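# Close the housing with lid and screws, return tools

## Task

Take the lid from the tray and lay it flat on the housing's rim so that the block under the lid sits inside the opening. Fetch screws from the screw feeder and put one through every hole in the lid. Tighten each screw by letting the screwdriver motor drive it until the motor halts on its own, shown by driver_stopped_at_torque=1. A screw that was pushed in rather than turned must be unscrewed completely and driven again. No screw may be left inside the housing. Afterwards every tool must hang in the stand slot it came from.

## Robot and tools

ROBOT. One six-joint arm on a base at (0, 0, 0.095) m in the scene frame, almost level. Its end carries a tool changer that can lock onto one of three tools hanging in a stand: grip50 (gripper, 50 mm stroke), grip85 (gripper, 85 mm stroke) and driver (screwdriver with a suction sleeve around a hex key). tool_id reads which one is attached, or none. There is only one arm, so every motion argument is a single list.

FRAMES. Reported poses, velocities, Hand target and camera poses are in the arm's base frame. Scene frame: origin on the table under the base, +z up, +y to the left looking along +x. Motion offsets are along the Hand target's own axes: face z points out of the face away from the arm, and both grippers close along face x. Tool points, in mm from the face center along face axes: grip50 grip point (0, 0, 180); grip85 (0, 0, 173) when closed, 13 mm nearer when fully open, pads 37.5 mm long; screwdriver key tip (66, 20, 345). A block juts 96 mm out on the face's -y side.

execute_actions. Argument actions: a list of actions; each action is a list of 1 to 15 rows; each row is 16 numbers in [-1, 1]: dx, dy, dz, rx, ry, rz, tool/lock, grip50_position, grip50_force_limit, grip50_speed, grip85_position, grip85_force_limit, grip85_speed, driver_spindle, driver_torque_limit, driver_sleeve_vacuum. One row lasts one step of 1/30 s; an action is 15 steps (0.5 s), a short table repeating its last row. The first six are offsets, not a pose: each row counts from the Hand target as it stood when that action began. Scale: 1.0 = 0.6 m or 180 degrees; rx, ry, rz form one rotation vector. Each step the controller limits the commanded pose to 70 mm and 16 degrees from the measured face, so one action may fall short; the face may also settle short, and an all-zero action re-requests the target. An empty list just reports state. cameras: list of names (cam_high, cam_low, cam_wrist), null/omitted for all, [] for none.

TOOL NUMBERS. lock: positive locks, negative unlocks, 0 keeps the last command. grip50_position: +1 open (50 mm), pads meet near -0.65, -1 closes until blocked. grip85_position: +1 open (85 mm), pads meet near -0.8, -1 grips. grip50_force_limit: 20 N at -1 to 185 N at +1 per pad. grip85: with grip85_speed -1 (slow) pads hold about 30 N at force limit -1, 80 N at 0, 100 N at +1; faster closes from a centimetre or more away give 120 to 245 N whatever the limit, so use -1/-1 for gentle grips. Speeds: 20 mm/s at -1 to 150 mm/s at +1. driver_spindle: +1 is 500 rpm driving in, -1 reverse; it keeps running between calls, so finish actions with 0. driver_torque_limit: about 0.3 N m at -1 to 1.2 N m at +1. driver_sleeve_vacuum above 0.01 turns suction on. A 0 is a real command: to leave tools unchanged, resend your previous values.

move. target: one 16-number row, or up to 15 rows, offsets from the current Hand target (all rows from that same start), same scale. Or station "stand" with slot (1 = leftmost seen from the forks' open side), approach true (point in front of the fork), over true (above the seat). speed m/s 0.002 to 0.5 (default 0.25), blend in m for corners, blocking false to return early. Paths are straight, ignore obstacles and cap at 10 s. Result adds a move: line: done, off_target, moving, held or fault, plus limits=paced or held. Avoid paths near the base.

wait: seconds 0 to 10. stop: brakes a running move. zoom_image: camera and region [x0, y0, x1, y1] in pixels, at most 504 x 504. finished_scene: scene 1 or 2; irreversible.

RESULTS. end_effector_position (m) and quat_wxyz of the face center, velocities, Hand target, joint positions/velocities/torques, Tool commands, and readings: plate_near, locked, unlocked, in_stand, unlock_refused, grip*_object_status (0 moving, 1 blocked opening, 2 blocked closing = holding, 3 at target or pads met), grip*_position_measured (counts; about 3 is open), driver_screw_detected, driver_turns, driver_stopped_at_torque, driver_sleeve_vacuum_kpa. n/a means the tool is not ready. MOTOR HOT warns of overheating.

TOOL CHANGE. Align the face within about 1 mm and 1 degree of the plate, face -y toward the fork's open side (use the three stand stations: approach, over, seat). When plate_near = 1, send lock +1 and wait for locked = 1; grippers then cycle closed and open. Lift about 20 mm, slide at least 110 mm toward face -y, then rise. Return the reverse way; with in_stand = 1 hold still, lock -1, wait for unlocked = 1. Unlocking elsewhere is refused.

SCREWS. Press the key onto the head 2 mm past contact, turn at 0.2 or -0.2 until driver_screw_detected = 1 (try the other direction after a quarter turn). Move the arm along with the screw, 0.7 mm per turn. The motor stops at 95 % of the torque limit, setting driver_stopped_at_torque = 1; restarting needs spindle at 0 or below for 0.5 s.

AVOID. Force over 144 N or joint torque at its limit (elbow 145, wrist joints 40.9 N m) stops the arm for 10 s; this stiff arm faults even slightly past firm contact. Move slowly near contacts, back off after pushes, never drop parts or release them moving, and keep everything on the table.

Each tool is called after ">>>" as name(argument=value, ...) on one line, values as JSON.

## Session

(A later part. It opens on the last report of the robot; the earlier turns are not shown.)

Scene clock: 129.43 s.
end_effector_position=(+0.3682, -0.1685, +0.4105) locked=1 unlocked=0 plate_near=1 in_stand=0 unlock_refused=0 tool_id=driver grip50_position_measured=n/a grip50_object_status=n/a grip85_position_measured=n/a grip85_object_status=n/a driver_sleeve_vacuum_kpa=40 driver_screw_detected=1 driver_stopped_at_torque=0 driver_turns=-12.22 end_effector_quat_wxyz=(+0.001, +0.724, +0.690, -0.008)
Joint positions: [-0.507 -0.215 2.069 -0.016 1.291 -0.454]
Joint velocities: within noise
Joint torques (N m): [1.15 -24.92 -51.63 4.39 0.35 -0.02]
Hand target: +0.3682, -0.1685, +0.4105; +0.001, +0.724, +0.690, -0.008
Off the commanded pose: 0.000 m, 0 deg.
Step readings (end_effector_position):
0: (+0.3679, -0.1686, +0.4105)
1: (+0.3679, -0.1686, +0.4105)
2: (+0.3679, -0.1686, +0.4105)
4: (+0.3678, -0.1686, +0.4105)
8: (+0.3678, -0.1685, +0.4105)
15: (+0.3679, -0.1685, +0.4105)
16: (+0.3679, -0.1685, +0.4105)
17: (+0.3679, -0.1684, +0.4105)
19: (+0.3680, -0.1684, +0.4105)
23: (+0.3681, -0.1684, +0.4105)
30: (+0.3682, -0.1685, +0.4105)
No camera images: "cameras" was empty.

Engaged. Return to center, stop the spindle and lift.

>>> execute_actions(actions=[[[-0.0001,-0.0005,0,0,0,0,0,1,-1,-1,1,-1,-1,0,0,1]],[[0,0,-0.005,0,0,0,0,1,-1,-1,1,-1,-1,0,0,1]]], cameras=[])

>>> move(target=[[0,0,-0.015,0,0,0,0,1,-1,-1,1,-1,-1,0,0,1],[0,0,-0.065,0,0,0,0,1,-1,-1,1,-1,-1,0,0,1]], speed=[0.02,0.1], blend=[0.005,0], cameras=["cam_wrist"])

>>> zoom_image(camera="cam_wrist", region=[500, 140, 600, 240])

>>> zoom_image(camera="cam_wrist", region=[690, 80, 840, 230])

Scene clock: 130.80 s.
end_effector_position=(+0.3679, -0.1685, +0.4135) locked=1 unlocked=0 plate_near=1 in_stand=0 unlock_refused=0 tool_id=driver grip50_position_measured=n/a grip50_object_status=n/a grip85_position_measured=n/a grip85_object_status=n/a driver_sleeve_vacuum_kpa=39 driver_screw_detected=1 driver_stopped_at_torque=0 driver_turns=-12.36 end_effector_quat_wxyz=(+0.001, +0.724, +0.690, -0.008)
Joint positions: [-0.508 -0.217 2.065 -0.016 1.297 -0.455]
Joint velocities: within noise
Joint torques (N m): [1.53 -26.38 -54.42 4.81 0.48 -0.06]
Hand target: +0.3679, -0.1685, +0.4135; +0.001, +0.724, +0.690, -0.008
Off the commanded pose: 0.000 m, 0 deg.
Step readings (end_effector_position):
0: (+0.3682, -0.1685, +0.4105)
1: (+0.3682, -0.1685, +0.4105)
2: (+0.3682, -0.1685, +0.4105)
4: (+0.3681, -0.1685, +0.4106)
8: (+0.3680, -0.1685, +0.4106)
15: (+0.3679, -0.1685, +0.4105)
16: (+0.3679, -0.1685, +0.4105)
17: (+0.3678, -0.1685, +0.4118)
19: (+0.3678, -0.1685, +0.4132)
23: (+0.3679, -0.1685, +0.4135)
30: (+0.3679, -0.1685, +0.4135)
No camera images: "cameras" was empty.

Scene clock: 131.87 s.
end_effector_position=(+0.3683, -0.1680, +0.4525) locked=1 unlocked=0 plate_near=1 in_stand=0 unlock_refused=0 tool_id=driver grip50_position_measured=n/a grip50_object_status=n/a grip85_position_measured=n/a grip85_object_status=n/a driver_sleeve_vacuum_kpa=39 driver_screw_detected=1 driver_stopped_at_torque=0 driver_turns=-12.36 end_effector_quat_wxyz=(+0.001, +0.724, +0.690, -0.008)
Joint positions: [-0.506 -0.234 2.006 -0.015 1.373 -0.455]
Joint velocities: within noise
Joint torques (N m): [1.47 -25.7 -55.4 4.88 0.46 0.01]
Hand target: +0.3683, -0.1680, +0.4525; +0.001, +0.724, +0.690, -0.008
Off the commanded pose: 0.000 m, 0 deg.
move: done; blend cut to 0.0045 m at target 1
Images, in order (width x height): cam_wrist 896x504.

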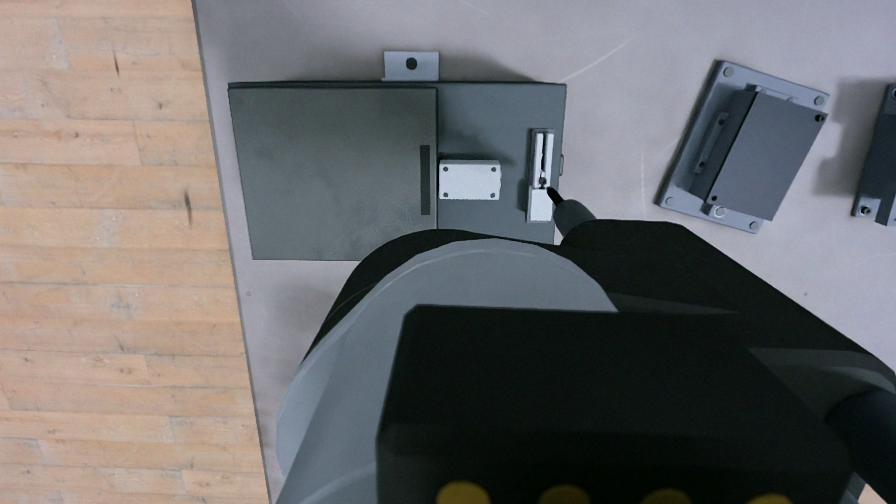

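Scaled by 5.040 from the camera's 896x504 image, which has a finer 1280x720 frame.

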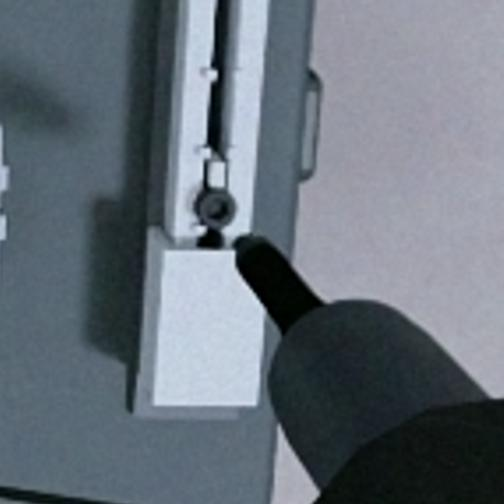

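Scaled by 3.360 from the camera's 896x504 image, which has a finer 1280x720 frame.

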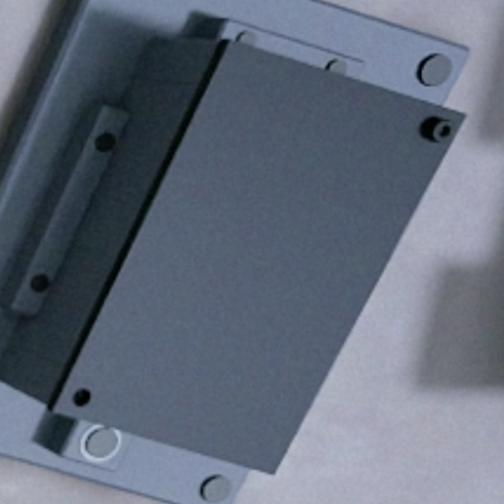

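>>> move(target=[[0.3504,0.0574,-0.006,0,0,0,0,1,-1,-1,1,-1,-1,0,0,1],[0.3504,0.0574,0.1957,0,0,0,0,1,-1,-1,1,-1,-1,0,0,1]], speed=[0.25,0.15], blend=[0.03,0], cameras=["cam_wrist"])

>>> zoom_image(camera="cam_wrist", region=[520, 160, 580, 220])

Scene clock: 134.37 s.
end_effector_position=(+0.4117, +0.0389, +0.3323) locked=1 unlocked=0 plate_near=1 in_stand=0 unlock_refused=0 tool_id=driver grip50_position_measured=n/a grip50_object_status=n/a grip85_position_measured=n/a grip85_object_status=n/a driver_sleeve_vacuum_kpa=39 driver_screw_detected=1 driver_stopped_at_torque=0 driver_turns=-12.36 end_effector_quat_wxyz=(+0.001, +0.724, +0.690, -0.008)
Joint positions: [0.016 -0.145 2.164 -0.013 1.133 0.07]
Joint velocities: within noise
Joint torques (N m): [1.13 -31.4 -51.26 4.46 -0.01 -0.06]
Hand target: +0.4117, +0.0389, +0.3322; +0.001, +0.724, +0.690, -0.008
Off the commanded pose: 0.000 m, 0 deg.
move: done
Images, in order (width x height): cam_wrist 896x504.

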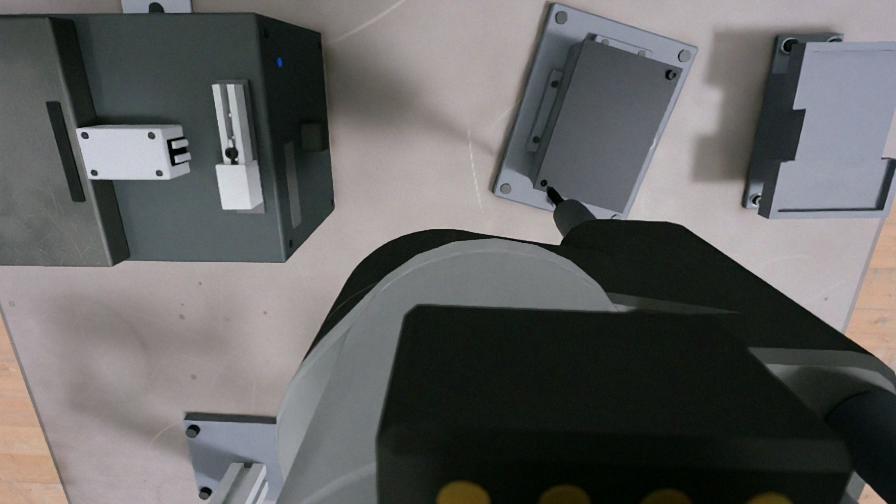

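Scaled by 8.400 from the camera's 896x504 image, which has a finer 1280x720 frame.

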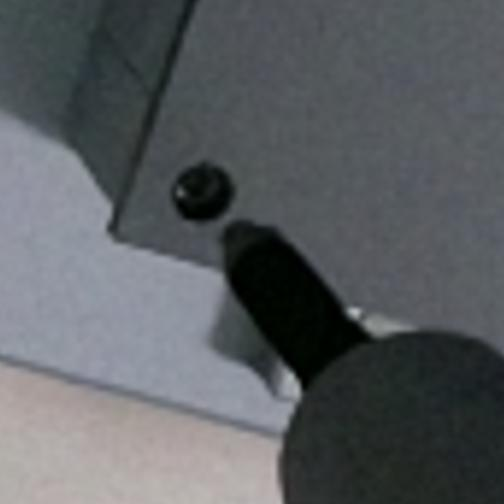

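>>> move(target=[-0.0006,-0.0005,0.0287,0,0,0,0,1,-1,-1,1,-1,-1,0,0,1], speed=0.05, cameras=["cam_wrist"])

>>> zoom_image(camera="cam_wrist", region=[525, 165, 570, 210])

Scene clock: 135.43 s.
end_effector_position=(+0.4112, +0.0384, +0.3150) locked=1 unlocked=0 plate_near=1 in_stand=0 unlock_refused=0 tool_id=driver grip50_position_measured=n/a grip50_object_status=n/a grip85_position_measured=n/a grip85_object_status=n/a driver_sleeve_vacuum_kpa=39 driver_screw_detected=1 driver_stopped_at_torque=0 driver_turns=-12.36 end_effector_quat_wxyz=(+0.001, +0.724, +0.690, -0.008)
Joint positions: [0.015 -0.131 2.187 -0.013 1.096 0.069]
Joint velocities: within noise
Joint torques (N m): [0.91 -32.17 -50.74 4.35 0.07 -0.02]
Hand target: +0.4112, +0.0384, +0.3150; +0.001, +0.724, +0.690, -0.008
Off the commanded pose: 0.000 m, 0 deg.
move: done
Images, in order (width x height): cam_wrist 896x504.

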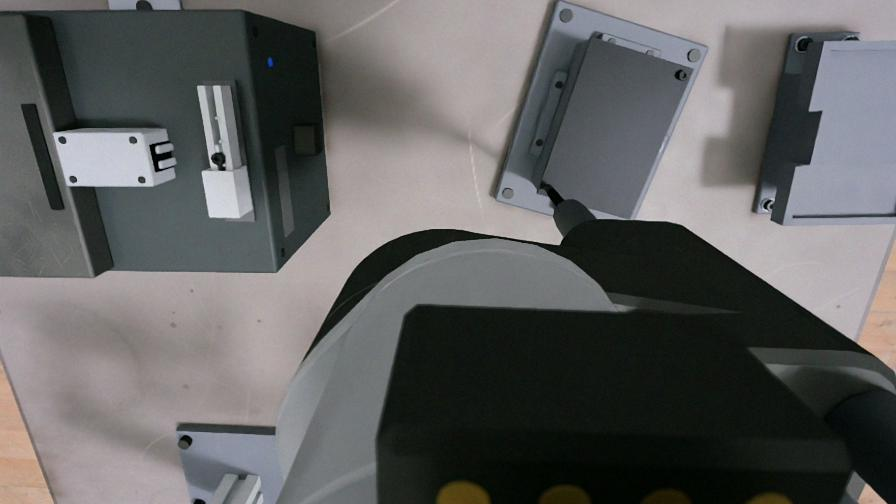

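Scaled by 11.200 from the camera's 896x504 image, which has a finer 1280x720 frame.

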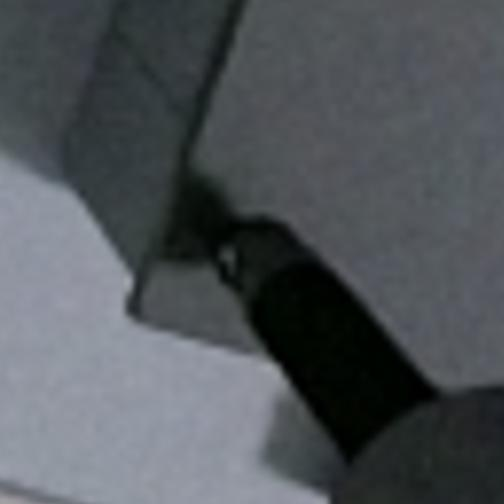

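>>> execute_actions(actions=[[[-0.0008,-0.0003,0.0025,0,0,0,0,1,-1,-1,1,-1,-1,0,0,1]],[[0,0,0.0025,0,0,0,0,1,-1,-1,1,-1,-1,0,0,1]]], cameras=["cam_wrist"])

>>> zoom_image(camera="cam_wrist", region=[525, 165, 570, 210])

Scene clock: 136.80 s.
end_effector_position=(+0.4109, +0.0378, +0.3120) locked=1 unlocked=0 plate_near=1 in_stand=0 unlock_refused=0 tool_id=driver grip50_position_measured=n/a grip50_object_status=n/a grip85_position_measured=n/a grip85_object_status=n/a driver_sleeve_vacuum_kpa=38 driver_screw_detected=1 driver_stopped_at_torque=0 driver_turns=-12.36 end_effector_quat_wxyz=(+0.001, +0.724, +0.690, -0.008)
Joint positions: [0.014 -0.128 2.191 -0.013 1.09 0.068]
Joint velocities: within noise
Joint torques (N m): [0.59 -31.88 -50.34 4.28 0.03 0.01]
Hand target: +0.4109, +0.0378, +0.3120; +0.001, +0.724, +0.690, -0.008
Off the commanded pose: 0.000 m, 0 deg.
Step readings (end_effector_position):
0: (+0.4112, +0.0384, +0.3150)
1: (+0.4112, +0.0383, +0.3150)
2: (+0.4111, +0.0381, +0.3142)
4: (+0.4109, +0.0379, +0.3135)
8: (+0.4109, +0.0379, +0.3135)
15: (+0.4109, +0.0379, +0.3135)
16: (+0.4109, +0.0379, +0.3135)
17: (+0.4110, +0.0379, +0.3127)
19: (+0.4109, +0.0378, +0.3121)
23: (+0.4109, +0.0378, +0.3120)
30: (+0.4109, +0.0378, +0.3120)
Images, in order (width x height): cam_wrist 896x504.

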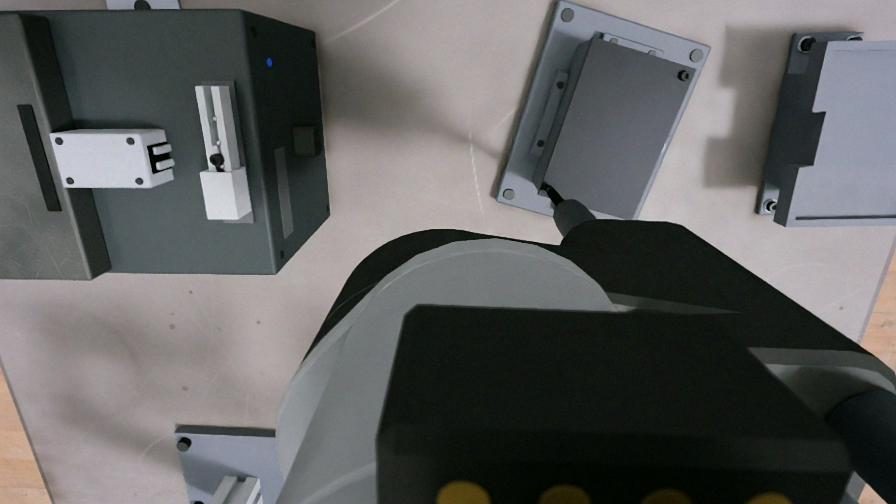

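Scaled by 11.200 from the camera's 896x504 image, which has a finer 1280x720 frame.

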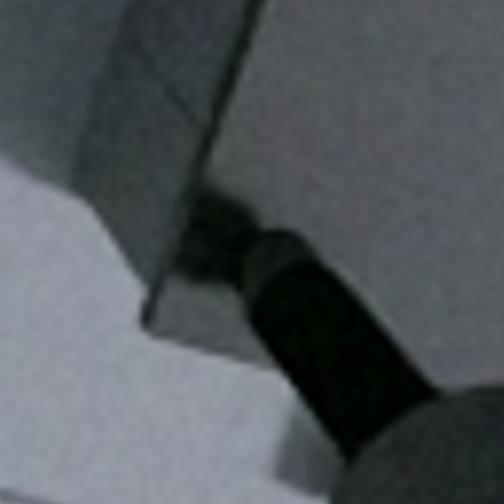

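>>> execute_actions(actions=[[[0.0003,0.0001,0.0033,0,0,0,0,1,-1,-1,1,-1,-1,0,0,1]],[[0,0,0.0025,0,0,0,0,1,-1,-1,1,-1,-1,0,0,1]]], cameras=[])

>>> execute_actions(actions=[[[0,0,0.0017,0,0,0,0,1,-1,-1,1,-1,-1,0,0,1]]], cameras=["cam_wrist"])

>>> zoom_image(camera="cam_wrist", region=[525, 165, 570, 210])

Scene clock: 138.23 s.
end_effector_position=(+0.4110, +0.0380, +0.3085) locked=1 unlocked=0 plate_near=1 in_stand=0 unlock_refused=0 tool_id=driver grip50_position_measured=n/a grip50_object_status=n/a grip85_position_measured=n/a grip85_object_status=n/a driver_sleeve_vacuum_kpa=39 driver_screw_detected=1 driver_stopped_at_torque=0 driver_turns=-12.36 end_effector_quat_wxyz=(+0.001, +0.724, +0.690, -0.008)
Joint positions: [0.014 -0.125 2.195 -0.013 1.082 0.069]
Joint velocities: within noise
Joint torques (N m): [0.74 -32.32 -50.01 4.26 0.08 -0.05]
Hand target: +0.4110, +0.0380, +0.3085; +0.001, +0.724, +0.690, -0.008
Off the commanded pose: 0.000 m, 0 deg.
Step readings (end_effector_position):
0: (+0.4109, +0.0378, +0.3120)
1: (+0.4109, +0.0378, +0.3119)
2: (+0.4110, +0.0379, +0.3111)
4: (+0.4109, +0.0379, +0.3101)
8: (+0.4110, +0.0379, +0.3100)
15: (+0.4110, +0.0380, +0.3100)
16: (+0.4110, +0.0380, +0.3099)
17: (+0.4110, +0.0380, +0.3093)
19: (+0.4109, +0.0380, +0.3086)
23: (+0.4110, +0.0380, +0.3085)
30: (+0.4110, +0.0380, +0.3085)
No camera images: "cameras" was empty.

Scene clock: 138.93 s.
end_effector_position=(+0.4110, +0.0380, +0.3075) locked=1 unlocked=0 plate_near=1 in_stand=0 unlock_refused=0 tool_id=driver grip50_position_measured=n/a grip50_object_status=n/a grip85_position_measured=n/a grip85_object_status=n/a driver_sleeve_vacuum_kpa=39 driver_screw_detected=1 driver_stopped_at_torque=0 driver_turns=-12.36 end_effector_quat_wxyz=(+0.001, +0.724, +0.690, -0.008)
Joint positions: [0.014 -0.124 2.196 -0.013 1.08 0.069]
Joint velocities: within noise
Joint torques (N m): [0.86 -30.62 -47.95 3.54 0.23 -0.03]
Hand target: +0.4110, +0.0380, +0.3075; +0.001, +0.724, +0.690, -0.008
Off the commanded pose: 0.000 m, 0 deg.
Step readings (end_effector_position):
0: (+0.4110, +0.0380, +0.3085)
1: (+0.4110, +0.0380, +0.3084)
2: (+0.4110, +0.0380, +0.3080)
4: (+0.4110, +0.0380, +0.3076)
8: (+0.4110, +0.0380, +0.3075)
15: (+0.4110, +0.0380, +0.3075)
Images, in order (width x height): cam_wrist 896x504.

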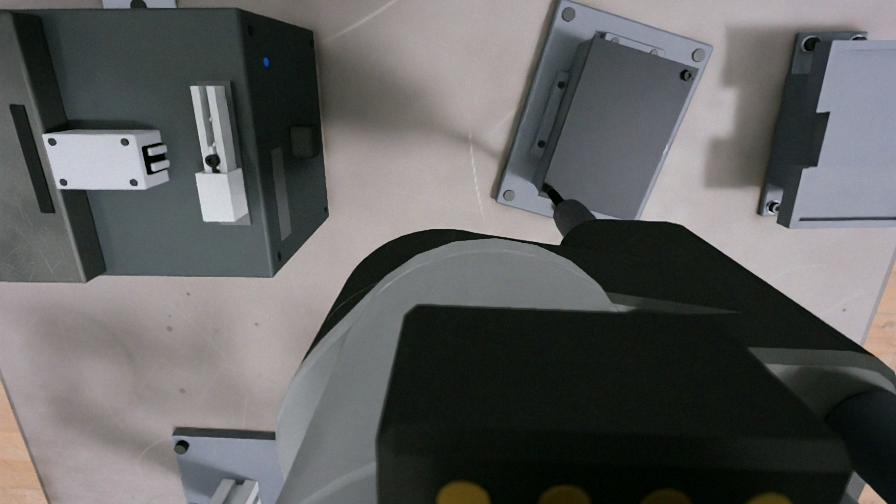

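Scaled by 11.200 from the camera's 896x504 image, which has a finer 1280x720 frame.

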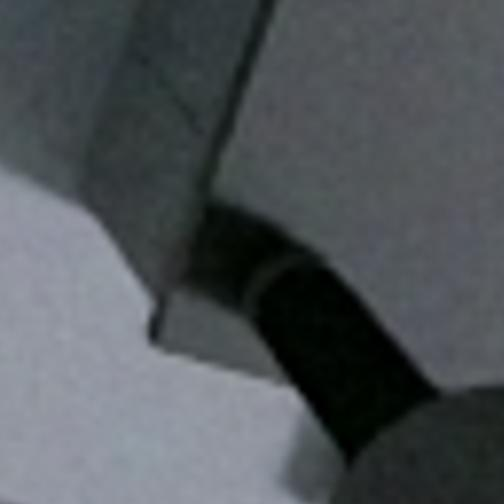

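>>> execute_actions(actions=[[[0,0,0.0005,0,0,0,0,1,-1,-1,1,-1,-1,0.1,0,1]],[[0,0,0.0005,0,0,0,0,1,-1,-1,1,-1,-1,0.1,0,1]],[[0,0,0.0005,0,0,0,0,1,-1,-1,1,-1,-1,0.1,0,1]]], cameras=[])

>>> execute_actions(actions=[[[0,0,0.0008,0,0,0,0,1,-1,-1,1,-1,-1,0.2,0,1]],[[0,0,0.00095,0,0,0,0,1,-1,-1,1,-1,-1,0.2,0,1]],[[0,0,0.00095,0,0,0,0,1,-1,-1,1,-1,-1,0.2,0,1]]], cameras=[])

Scene clock: 140.77 s.
end_effector_position=(+0.4109, +0.0380, +0.3066) locked=1 unlocked=0 plate_near=1 in_stand=0 unlock_refused=0 tool_id=driver grip50_position_measured=n/a grip50_object_status=n/a grip85_position_measured=n/a grip85_object_status=n/a driver_sleeve_vacuum_kpa=40 driver_screw_detected=1 driver_stopped_at_torque=0 driver_turns=-10.95 end_effector_quat_wxyz=(+0.001, +0.724, +0.690, -0.008)
Joint positions: [0.014 -0.123 2.198 -0.013 1.078 0.069]
Joint velocities: within noise
Joint torques (N m): [0.27 -30.43 -48.03 3.29 0.07 0.02]
Hand target: +0.4109, +0.0380, +0.3066; +0.001, +0.724, +0.690, -0.008
Off the commanded pose: 0.000 m, 0 deg.
Step readings (end_effector_position):
0: (+0.4110, +0.0380, +0.3075)
1: (+0.4109, +0.0380, +0.3075)
2: (+0.4110, +0.0380, +0.3074)
4: (+0.4109, +0.0380, +0.3072)
8: (+0.4109, +0.0380, +0.3072)
15: (+0.4109, +0.0380, +0.3072)
16: (+0.4109, +0.0380, +0.3072)
17: (+0.4110, +0.0380, +0.3071)
19: (+0.4109, +0.0380, +0.3069)
23: (+0.4109, +0.0380, +0.3069)
30: (+0.4109, +0.0380, +0.3069)
31: (+0.4109, +0.0380, +0.3069)
32: (+0.4110, +0.0380, +0.3068)
34: (+0.4109, +0.0380, +0.3066)
38: (+0.4109, +0.0380, +0.3066)
45: (+0.4109, +0.0380, +0.3066)
No camera images: "cameras" was empty.

Scene clock: 142.47 s.
end_effector_position=(+0.4109, +0.0379, +0.3050) locked=1 unlocked=0 plate_near=1 in_stand=0 unlock_refused=0 tool_id=driver grip50_position_measured=n/a grip50_object_status=n/a grip85_position_measured=n/a grip85_object_status=n/a driver_sleeve_vacuum_kpa=40 driver_screw_detected=1 driver_stopped_at_torque=0 driver_turns=-8.13 end_effector_quat_wxyz=(+0.001, +0.724, +0.690, -0.008)
Joint positions: [0.014 -0.122 2.2 -0.013 1.074 0.069]
Joint velocities: within noise
Joint torques (N m): [-0.35 -30.8 -47.89 3.18 0.1 0.04]
Hand target: +0.4109, +0.0379, +0.3050; +0.001, +0.724, +0.690, -0.008
Off the commanded pose: 0.000 m, 0 deg.
Step readings (end_effector_position):
0: (+0.4109, +0.0380, +0.3066)
1: (+0.4109, +0.0380, +0.3066)
2: (+0.4109, +0.0380, +0.3064)
4: (+0.4109, +0.0380, +0.3062)
8: (+0.4109, +0.0380, +0.3061)
15: (+0.4109, +0.0380, +0.3061)
16: (+0.4109, +0.0380, +0.3061)
17: (+0.4110, +0.0380, +0.3059)
19: (+0.4109, +0.0380, +0.3056)
23: (+0.4109, +0.0380, +0.3056)
30: (+0.4109, +0.0380, +0.3056)
31: (+0.4109, +0.0380, +0.3055)
32: (+0.4109, +0.0379, +0.3053)
34: (+0.4109, +0.0379, +0.3050)
38: (+0.4109, +0.0379, +0.3050)
45: (+0.4109, +0.0379, +0.3050)
No camera images: "cameras" was empty.

>>> execute_actions(actions=[[[0,0,0.0012,0,0,0,0,1,-1,-1,1,-1,-1,0.2,0,1]],[[0,0,0.001,0,0,0,0,1,-1,-1,1,-1,-1,0.2,0,1]]], cameras=[])

>>> execute_actions(actions=[[[0,0,0.0006,0,0,0,0,1,-1,-1,1,-1,-1,0.2,0,1]]], cameras=[])

Scene clock: 143.80 s.
end_effector_position=(+0.4109, +0.0379, +0.3037) locked=1 unlocked=0 plate_near=1 in_stand=0 unlock_refused=0 tool_id=driver grip50_position_measured=n/a grip50_object_status=n/a grip85_position_measured=n/a grip85_object_status=n/a driver_sleeve_vacuum_kpa=39 driver_screw_detected=1 driver_stopped_at_torque=0 driver_turns=-5.91 end_effector_quat_wxyz=(+0.001, +0.724, +0.690, -0.008)
Joint positions: [0.014 -0.12 2.201 -0.013 1.071 0.069]
Joint velocities: within noise
Joint torques (N m): [0.04 -31.23 -47.92 3.3 0 0.06]
Hand target: +0.4109, +0.0379, +0.3037; +0.001, +0.724, +0.690, -0.008
Off the commanded pose: 0.000 m, 0 deg.
Step readings (end_effector_position):
0: (+0.4109, +0.0379, +0.3050)
1: (+0.4109, +0.0379, +0.3050)
2: (+0.4109, +0.0379, +0.3046)
4: (+0.4109, +0.0379, +0.3043)
8: (+0.4109, +0.0379, +0.3043)
15: (+0.4109, +0.0379, +0.3043)
16: (+0.4109, +0.0379, +0.3042)
17: (+0.4109, +0.0379, +0.3040)
19: (+0.4109, +0.0379, +0.3037)
23: (+0.4109, +0.0379, +0.3037)
30: (+0.4109, +0.0379, +0.3037)
No camera images: "cameras" was empty.

Scene clock: 144.50 s.
end_effector_position=(+0.4109, +0.0379, +0.3033) locked=1 unlocked=0 plate_near=1 in_stand=0 unlock_refused=0 tool_id=driver grip50_position_measured=n/a grip50_object_status=n/a grip85_position_measured=n/a grip85_object_status=n/a driver_sleeve_vacuum_kpa=40 driver_screw_detected=1 driver_stopped_at_torque=1 driver_turns=-4.93 end_effector_quat_wxyz=(+0.001, +0.724, +0.690, -0.008)
Joint positions: [0.014 -0.12 2.202 -0.013 1.07 0.069]
Joint velocities: within noise
Joint torques (N m): [0.08 -30.72 -47.79 3.14 0.23 0.11]
Hand target: +0.4109, +0.0379, +0.3033; +0.001, +0.724, +0.690, -0.008
Off the commanded pose: 0.000 m, 0 deg.
Step readings (end_effector_position):
0: (+0.4109, +0.0379, +0.3037)
1: (+0.4109, +0.0379, +0.3037)
2: (+0.4109, +0.0379, +0.3035)
4: (+0.4109, +0.0379, +0.3033)
8: (+0.4109, +0.0379, +0.3033)
15: (+0.4109, +0.0379, +0.3033)
No camera images: "cameras" was empty.

>>> execute_actions(actions=[[[0,0,0,0,0,0,0,1,-1,-1,1,-1,-1,0,0,0]]], cameras=[])

>>> move(target=[[0,0,-0.02,0,0,0,0,1,-1,-1,1,-1,-1,0,0,0],[0,0,-0.2516,0,0,0,0,1,-1,-1,1,-1,-1,0,0,0]], speed=[0.03,0.2], blend=[0.005,0], cameras=["cam_wrist"])

>>> zoom_image(camera="cam_wrist", region=[470, 60, 650, 240])

Scene clock: 145.33 s.
end_effector_position=(+0.4109, +0.0379, +0.3033) locked=1 unlocked=0 plate_near=1 in_stand=0 unlock_refused=0 tool_id=driver grip50_position_measured=n/a grip50_object_status=n/a grip85_position_measured=n/a grip85_object_status=n/a driver_sleeve_vacuum_kpa=0 driver_screw_detected=0 driver_stopped_at_torque=1 driver_turns=-4.93 end_effector_quat_wxyz=(+0.001, +0.724, +0.690, -0.008)
Joint positions: [0.014 -0.12 2.202 -0.013 1.07 0.069]
Joint velocities: within noise
Joint torques (N m): [0.24 -30.94 -47.78 3.1 0.17 0.03]
Hand target: +0.4109, +0.0379, +0.3033; +0.001, +0.724, +0.690, -0.008
Off the commanded pose: 0.000 m, 0 deg.
Step readings (end_effector_position):
0: (+0.4109, +0.0379, +0.3033)
1: (+0.4109, +0.0379, +0.3033)
2: (+0.4109, +0.0379, +0.3033)
4: (+0.4109, +0.0379, +0.3033)
8: (+0.4109, +0.0379, +0.3033)
15: (+0.4109, +0.0379, +0.3033)
No camera images: "cameras" was empty.

Scene clock: 146.77 s.
end_effector_position=(+0.4124, +0.0397, +0.4543) locked=1 unlocked=0 plate_near=1 in_stand=0 unlock_refused=0 tool_id=driver grip50_position_measured=n/a grip50_object_status=n/a grip85_position_measured=n/a grip85_object_status=n/a driver_sleeve_vacuum_kpa=0 driver_screw_detected=0 driver_stopped_at_torque=1 driver_turns=-4.93 end_effector_quat_wxyz=(+0.001, +0.724, +0.690, -0.008)
Joint positions: [0.018 -0.215 1.989 -0.012 1.379 0.069]
Joint velocities: within noise
Joint torques (N m): [0.83 -27.39 -55.66 4.83 0.02 0.03]
Hand target: +0.4125, +0.0397, +0.4543; +0.001, +0.724, +0.690, -0.008
Off the commanded pose: 0.000 m, 0 deg.
move: done
Images, in order (width x height): cam_wrist 896x504.

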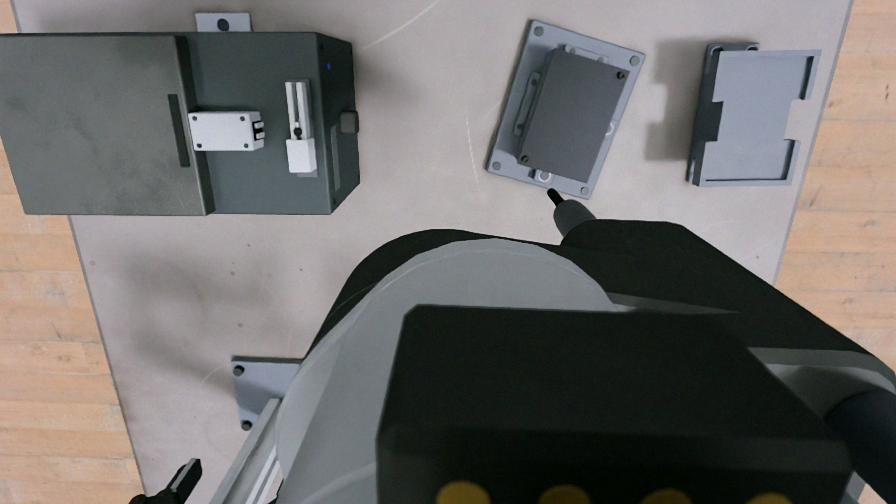

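Scaled by 2.800 from the camera's 896x504 image, which has a finer 1280x720 frame.

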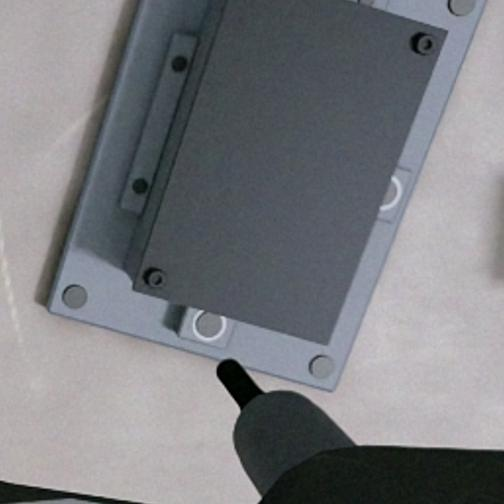

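>>> move(station="stand", slot=2, approach=true, speed=0.2, cameras=["cam_high"])

>>> move(station="stand", slot=2, over=true, speed=0.15, cameras=[])

>>> move(station="stand", slot=2, speed=0.04, cameras=[])

Scene clock: 148.40 s.
end_effector_position=(+0.5576, +0.0171, +0.3299) locked=1 unlocked=0 plate_near=1 in_stand=0 unlock_refused=0 tool_id=driver grip50_position_measured=n/a grip50_object_status=n/a grip85_position_measured=n/a grip85_object_status=n/a driver_sleeve_vacuum_kpa=0 driver_screw_detected=0 driver_stopped_at_torque=1 driver_turns=-4.93 end_effector_quat_wxyz=(+0.001, +0.724, +0.690, -0.008)
Joint positions: [-0.027 0.094 1.938 -0.013 1.12 0.027]
Joint velocities: within noise
Joint torques (N m): [1.27 -59.51 -51.05 4.44 0.09 0]
Hand target: +0.5577, +0.0171, +0.3298; +0.001, +0.724, +0.690, -0.008
Tool commands: tool/lock=+0.0 tool/grip50_position=+1.0 tool/grip50_force_limit=-1.0 tool/grip50_speed=-1.0 tool/grip85_position=+1.0 tool/grip85_force_limit=-1.0 tool/grip85_speed=-1.0 tool/driver_spindle=+0.0 tool/driver_torque_limit=+0.0 tool/driver_sleeve_vacuum=+0.0
Off the commanded pose: 0.000 m, 0 deg.
move: done; to station stand, slot 2, approach point
Images, in order (width x height): cam_high 896x504.

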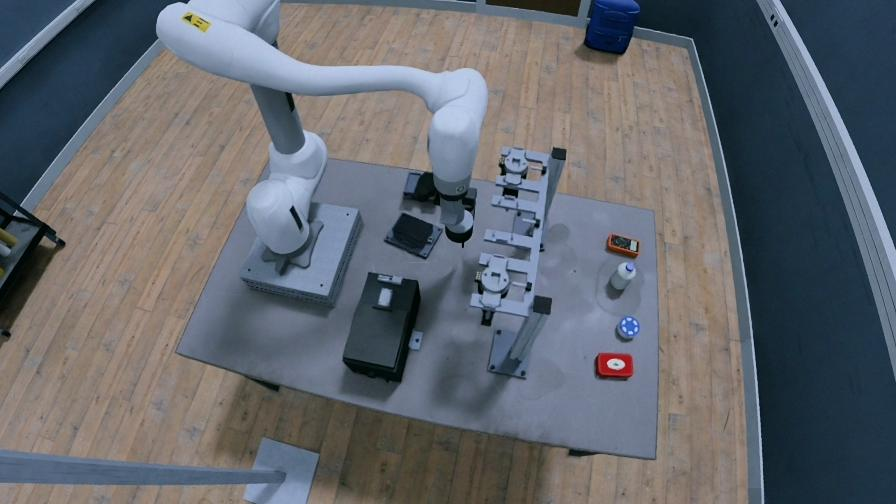

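Scene clock: 149.67 s.
end_effector_position=(+0.6974, +0.0102, +0.3283) locked=1 unlocked=0 plate_near=1 in_stand=0 unlock_refused=0 tool_id=driver grip50_position_measured=n/a grip50_object_status=n/a grip85_position_measured=n/a grip85_object_status=n/a driver_sleeve_vacuum_kpa=0 driver_screw_detected=0 driver_stopped_at_torque=1 driver_turns=-4.93 end_effector_quat_wxyz=(+0.001, +0.724, +0.690, -0.008)
Joint positions: [-0.031 0.305 1.678 -0.013 1.168 0.022]
Joint velocities: within noise
Joint torques (N m): [1.74 -85.88 -52.49 4.59 0.07 -0.05]
Hand target: +0.6974, +0.0103, +0.3283; +0.001, +0.724, +0.690, -0.008
Tool commands: tool/lock=+0.0 tool/grip50_position=+1.0 tool/grip50_force_limit=-1.0 tool/grip50_speed=-1.0 tool/grip85_position=+1.0 tool/grip85_force_limit=-1.0 tool/grip85_speed=-1.0 tool/driver_spindle=+0.0 tool/driver_torque_limit=+0.0 tool/driver_sleeve_vacuum=+0.0
Off the commanded pose: 0.000 m, 0 deg.
move: done; to station stand, slot 2, over the seat
No camera images: "cameras" was empty.

Scene clock: 150.47 s.
end_effector_position=(+0.6972, +0.0100, +0.3065) locked=1 unlocked=0 plate_near=1 in_stand=1 unlock_refused=0 tool_id=driver grip50_position_measured=n/a grip50_object_status=n/a grip85_position_measured=n/a grip85_object_status=n/a driver_sleeve_vacuum_kpa=0 driver_screw_detected=0 driver_stopped_at_torque=1 driver_turns=-4.93 end_effector_quat_wxyz=(+0.001, +0.724, +0.690, -0.008)
Joint positions: [-0.032 0.32 1.701 -0.013 1.13 0.022]
Joint velocities: within noise
Joint torques (N m): [1.9 -67.96 -37.87 3.12 0.08 -0.04]
Hand target: +0.6972, +0.0100, +0.3063; +0.001, +0.724, +0.690, -0.008
Tool commands: tool/lock=+0.0 tool/grip50_position=+1.0 tool/grip50_force_limit=-1.0 tool/grip50_speed=-1.0 tool/grip85_position=+1.0 tool/grip85_force_limit=-1.0 tool/grip85_speed=-1.0 tool/driver_spindle=+0.0 tool/driver_torque_limit=+0.0 tool/driver_sleeve_vacuum=+0.0
Off the commanded pose: 0.000 m, 0 deg.
move: done; to station stand, slot 2
No camera images: "cameras" was empty.

>>> execute_actions(actions=[[[0,0,0,0,0,0,-1,1,-1,-1,1,-1,-1,0,0,0]],[[0,0,0,0,0,0,-1,1,-1,-1,1,-1,-1,0,0,0]]], cameras=[])

>>> wait(seconds=0.5, cameras=[])

Scene clock: 151.80 s.
end_effector_position=(+0.6972, +0.0100, +0.3062) locked=0 unlocked=1 plate_near=1 in_stand=1 unlock_refused=0 tool_id=none grip50_position_measured=n/a grip50_object_status=n/a grip85_position_measured=n/a grip85_object_status=n/a driver_sleeve_vacuum_kpa=n/a driver_screw_detected=n/a driver_stopped_at_torque=n/a driver_turns=n/a end_effector_quat_wxyz=(+0.001, +0.724, +0.690, -0.008)
Joint positions: [-0.032 0.32 1.701 -0.013 1.13 0.022]
Joint velocities: within noise
Joint torques (N m): [0.93 -54.65 -28.78 3.21 -0.02 -0.02]
Hand target: +0.6972, +0.0100, +0.3063; +0.001, +0.724, +0.690, -0.008
Tool commands: tool/lock=+0.0 tool/grip50_position=+1.0 tool/grip50_force_limit=-1.0 tool/grip50_speed=-1.0 tool/grip85_position=+1.0 tool/grip85_force_limit=-1.0 tool/grip85_speed=-1.0 tool/driver_spindle=+0.0 tool/driver_torque_limit=+0.0 tool/driver_sleeve_vacuum=+0.0
Off the commanded pose: 0.000 m, 0 deg.
Step readings (end_effector_position):
0: (+0.6972, +0.0100, +0.3064)
1: (+0.6972, +0.0100, +0.3064)
2: (+0.6972, +0.0100, +0.3064)
4: (+0.6972, +0.0100, +0.3063)
8: (+0.6972, +0.0100, +0.3063)
15: (+0.6972, +0.0100, +0.3062)
16: (+0.6972, +0.0100, +0.3062)
17: (+0.6972, +0.0100, +0.3062)
19: (+0.6972, +0.0100, +0.3062)
23: (+0.6972, +0.0100, +0.3062)
30: (+0.6972, +0.0100, +0.3062)
No camera images: "cameras" was empty.

Scene clock: 152.30 s.
end_effector_position=(+0.6972, +0.0100, +0.3062) locked=0 unlocked=1 plate_near=1 in_stand=1 unlock_refused=0 tool_id=none grip50_position_measured=n/a grip50_object_status=n/a grip85_position_measured=n/a grip85_object_status=n/a driver_sleeve_vacuum_kpa=n/a driver_screw_detected=n/a driver_stopped_at_torque=n/a driver_turns=n/a end_effector_quat_wxyz=(+0.001, +0.724, +0.690, -0.008)
Joint positions: [-0.032 0.32 1.701 -0.013 1.13 0.022]
Joint velocities: within noise
Joint torques (N m): [0.69 -55.9 -30.22 3.21 -0.19 0]
Hand target: +0.6972, +0.0100, +0.3063; +0.001, +0.724, +0.690, -0.008
Tool commands: tool/lock=+0.0 tool/grip50_position=+1.0 tool/grip50_force_limit=-1.0 tool/grip50_speed=-1.0 tool/grip85_position=+1.0 tool/grip85_force_limit=-1.0 tool/grip85_speed=-1.0 tool/driver_spindle=+0.0 tool/driver_torque_limit=+0.0 tool/driver_sleeve_vacuum=+0.0
Off the commanded pose: 0.000 m, 0 deg.
wait: 0.50 s; at rest by 0.17 s
No camera images: "cameras" was empty.

>>> move(station="stand", slot=2, over=true, speed=0.06, cameras=["cam_high", "cam_low", "cam_wrist"])

>>> zoom_image(camera="cam_high", region=[360, 120, 600, 360])

Scene clock: 153.10 s.
end_effector_position=(+0.6974, +0.0103, +0.3283) locked=0 unlocked=1 plate_near=0 in_stand=0 unlock_refused=0 tool_id=none grip50_position_measured=n/a grip50_object_status=n/a grip85_position_measured=n/a grip85_object_status=n/a driver_sleeve_vacuum_kpa=n/a driver_screw_detected=n/a driver_stopped_at_torque=n/a driver_turns=n/a end_effector_quat_wxyz=(+0.001, +0.724, +0.690, -0.008)
Joint positions: [-0.031 0.305 1.678 -0.013 1.168 0.022]
Joint velocities: within noise
Joint torques (N m): [1.15 -69.12 -39.84 3.9 0.44 0.03]
Hand target: +0.6974, +0.0103, +0.3283; +0.001, +0.724, +0.690, -0.008
Tool commands: tool/lock=+0.0 tool/grip50_position=+1.0 tool/grip50_force_limit=-1.0 tool/grip50_speed=-1.0 tool/grip85_position=+1.0 tool/grip85_force_limit=-1.0 tool/grip85_speed=-1.0 tool/driver_spindle=+0.0 tool/driver_torque_limit=+0.0 tool/driver_sleeve_vacuum=+0.0
Off the commanded pose: 0.000 m, 0 deg.
move: done; to station stand, slot 2, over the seat

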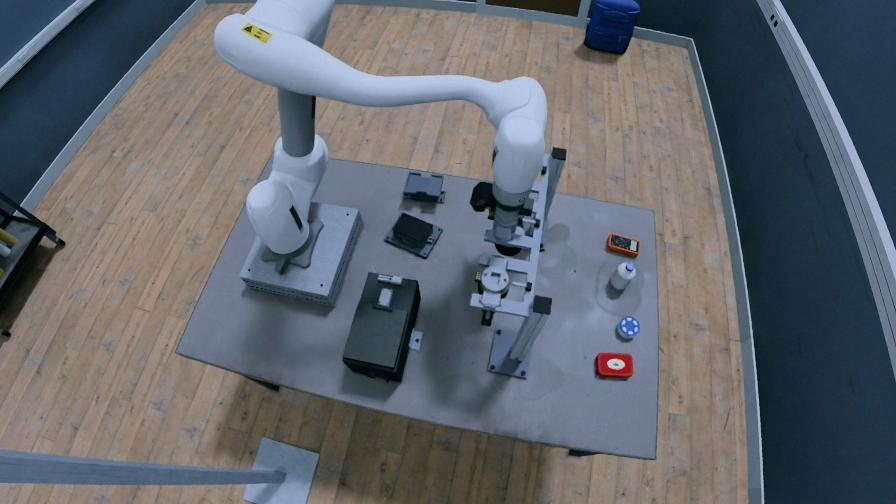

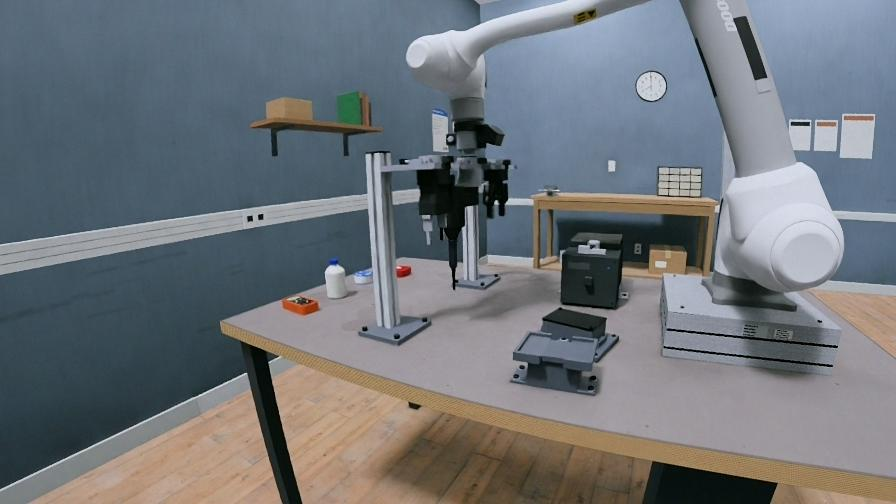

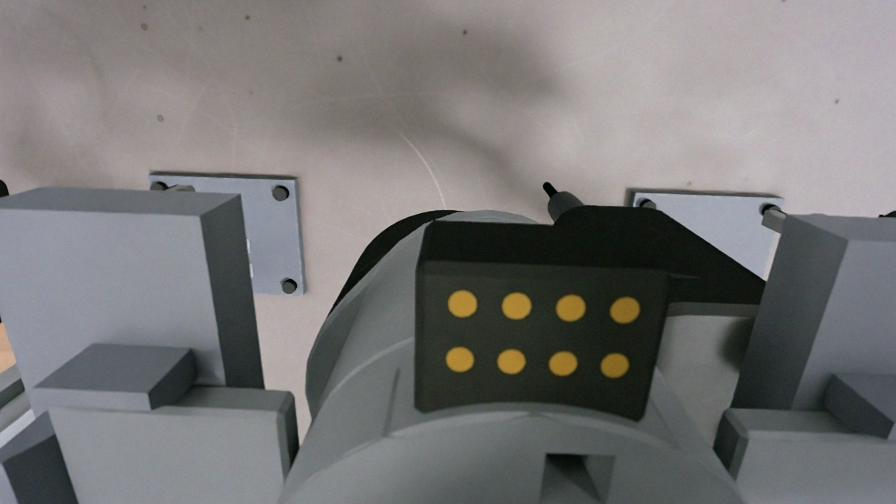

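Scaled by 2.100 from the camera's 896x504 image, which has a finer 1280x720 frame.

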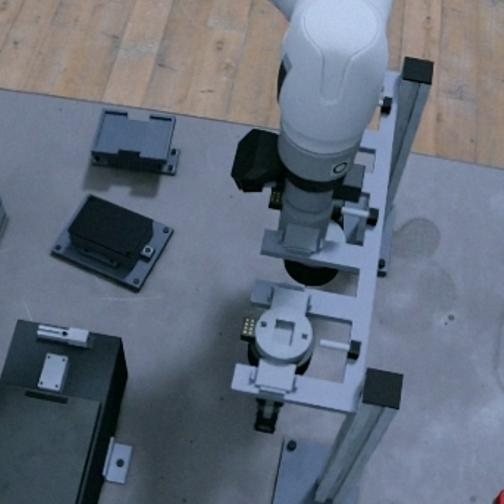

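>>> move(station="stand", slot=2, approach=true, speed=0.2, cameras=["cam_wrist"])

>>> zoom_image(camera="cam_wrist", region=[300, 0, 700, 250])

Scene clock: 154.30 s.
end_effector_position=(+0.5577, +0.0171, +0.3298) locked=0 unlocked=1 plate_near=0 in_stand=0 unlock_refused=0 tool_id=none grip50_position_measured=n/a grip50_object_status=n/a grip85_position_measured=n/a grip85_object_status=n/a driver_sleeve_vacuum_kpa=n/a driver_screw_detected=n/a driver_stopped_at_torque=n/a driver_turns=n/a end_effector_quat_wxyz=(+0.001, +0.724, +0.690, -0.008)
Joint positions: [-0.027 0.094 1.937 -0.013 1.12 0.027]
Joint velocities: within noise
Joint torques (N m): [1.15 -45.93 -39.3 3.78 0.45 -0.04]
Hand target: +0.5577, +0.0171, +0.3298; +0.001, +0.724, +0.690, -0.008
Tool commands: tool/lock=+0.0 tool/grip50_position=+1.0 tool/grip50_force_limit=-1.0 tool/grip50_speed=-1.0 tool/grip85_position=+1.0 tool/grip85_force_limit=-1.0 tool/grip85_speed=-1.0 tool/driver_spindle=+0.0 tool/driver_torque_limit=+0.0 tool/driver_sleeve_vacuum=+0.0
Off the commanded pose: 0.000 m, 0 deg.
move: done; to station stand, slot 2, approach point
Images, in order (width x height): cam_wrist 896x504.

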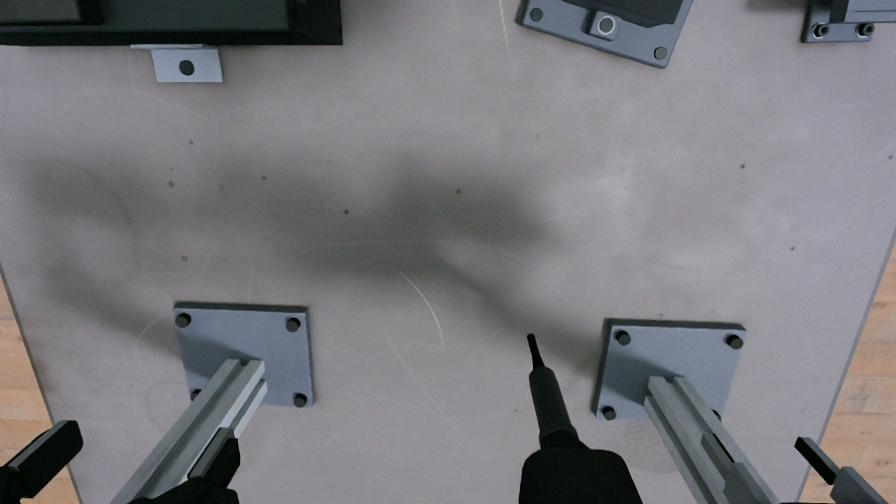

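Scaled by 1.260 from the camera's 896x504 image, which has a finer 1280x720 frame.

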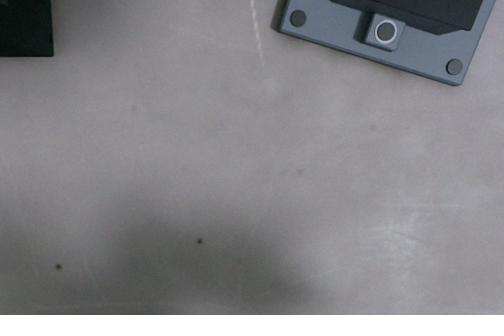

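>>> execute_actions(actions=[], cameras=["cam_high", "cam_low"])

Scene clock: 154.43 s.
end_effector_position=(+0.5577, +0.0171, +0.3298) locked=0 unlocked=1 plate_near=0 in_stand=0 unlock_refused=0 tool_id=none grip50_position_measured=n/a grip50_object_status=n/a grip85_position_measured=n/a grip85_object_status=n/a driver_sleeve_vacuum_kpa=n/a driver_screw_detected=n/a driver_stopped_at_torque=n/a driver_turns=n/a end_effector_quat_wxyz=(+0.001, +0.724, +0.690, -0.008)
Joint positions: [-0.027 0.094 1.938 -0.013 1.12 0.027]
Joint velocities: within noise
Joint torques (N m): [0.92 -45.89 -38.86 3.77 0.49 -0.02]
Hand target: +0.5577, +0.0171, +0.3298; +0.001, +0.724, +0.690, -0.008
Tool commands: tool/lock=+0.0 tool/grip50_position=+1.0 tool/grip50_force_limit=-1.0 tool/grip50_speed=-1.0 tool/grip85_position=+1.0 tool/grip85_force_limit=-1.0 tool/grip85_speed=-1.0 tool/driver_spindle=+0.0 tool/driver_torque_limit=+0.0 tool/driver_sleeve_vacuum=+0.0
Off the commanded pose: 0.000 m, 0 deg.
Images, in order (width x height): cam_high 896x504, cam_low 896x504.

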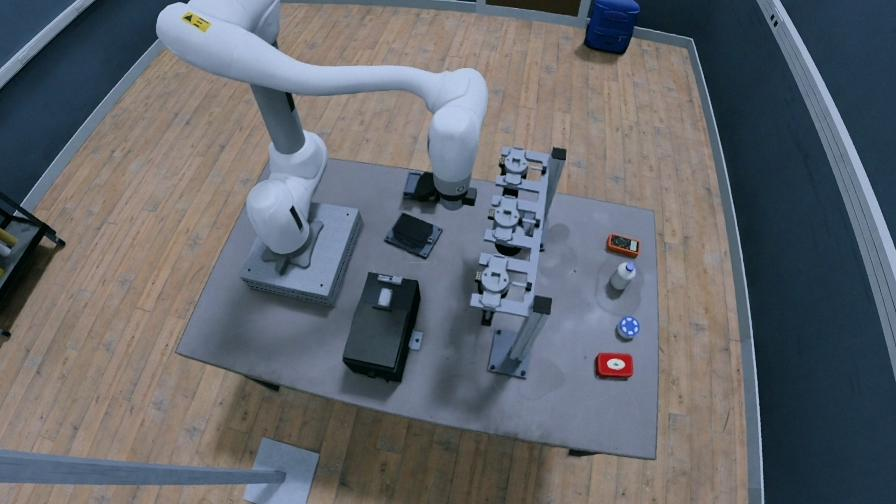

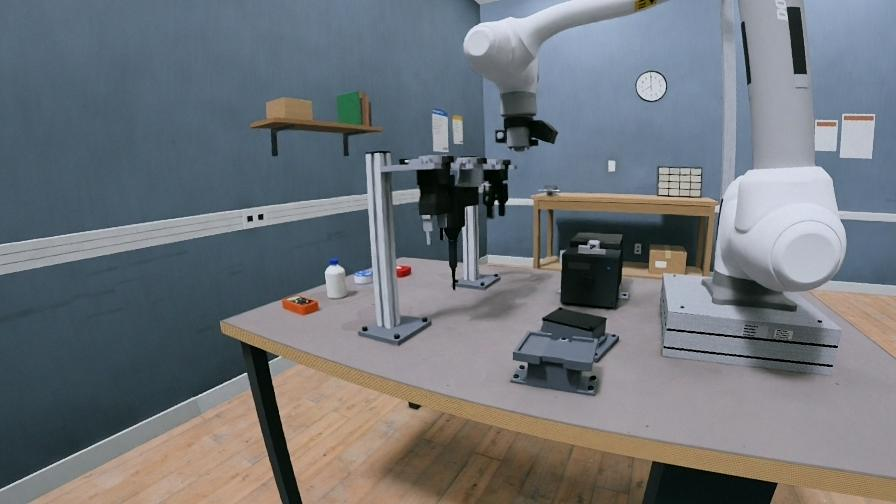

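>>> zoom_image(camera="cam_high", region=[380, 205, 450, 265])

Scaled by 7.200 from the camera's 896x504 image, which has a finer 1280x720 frame.

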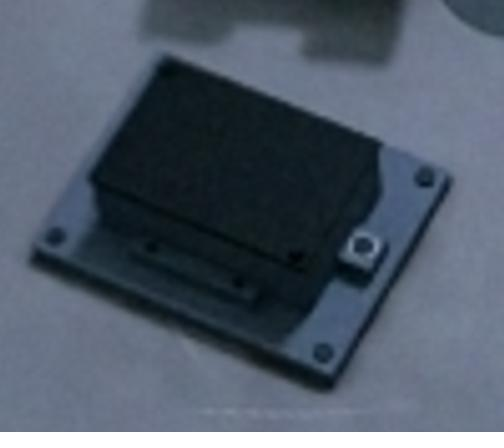

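Everything is in its final state: the lid is on, both screws are tight and all the tools are back in the stand.

>>> finished_scene(scene=2)

The scene is finished: the task was done.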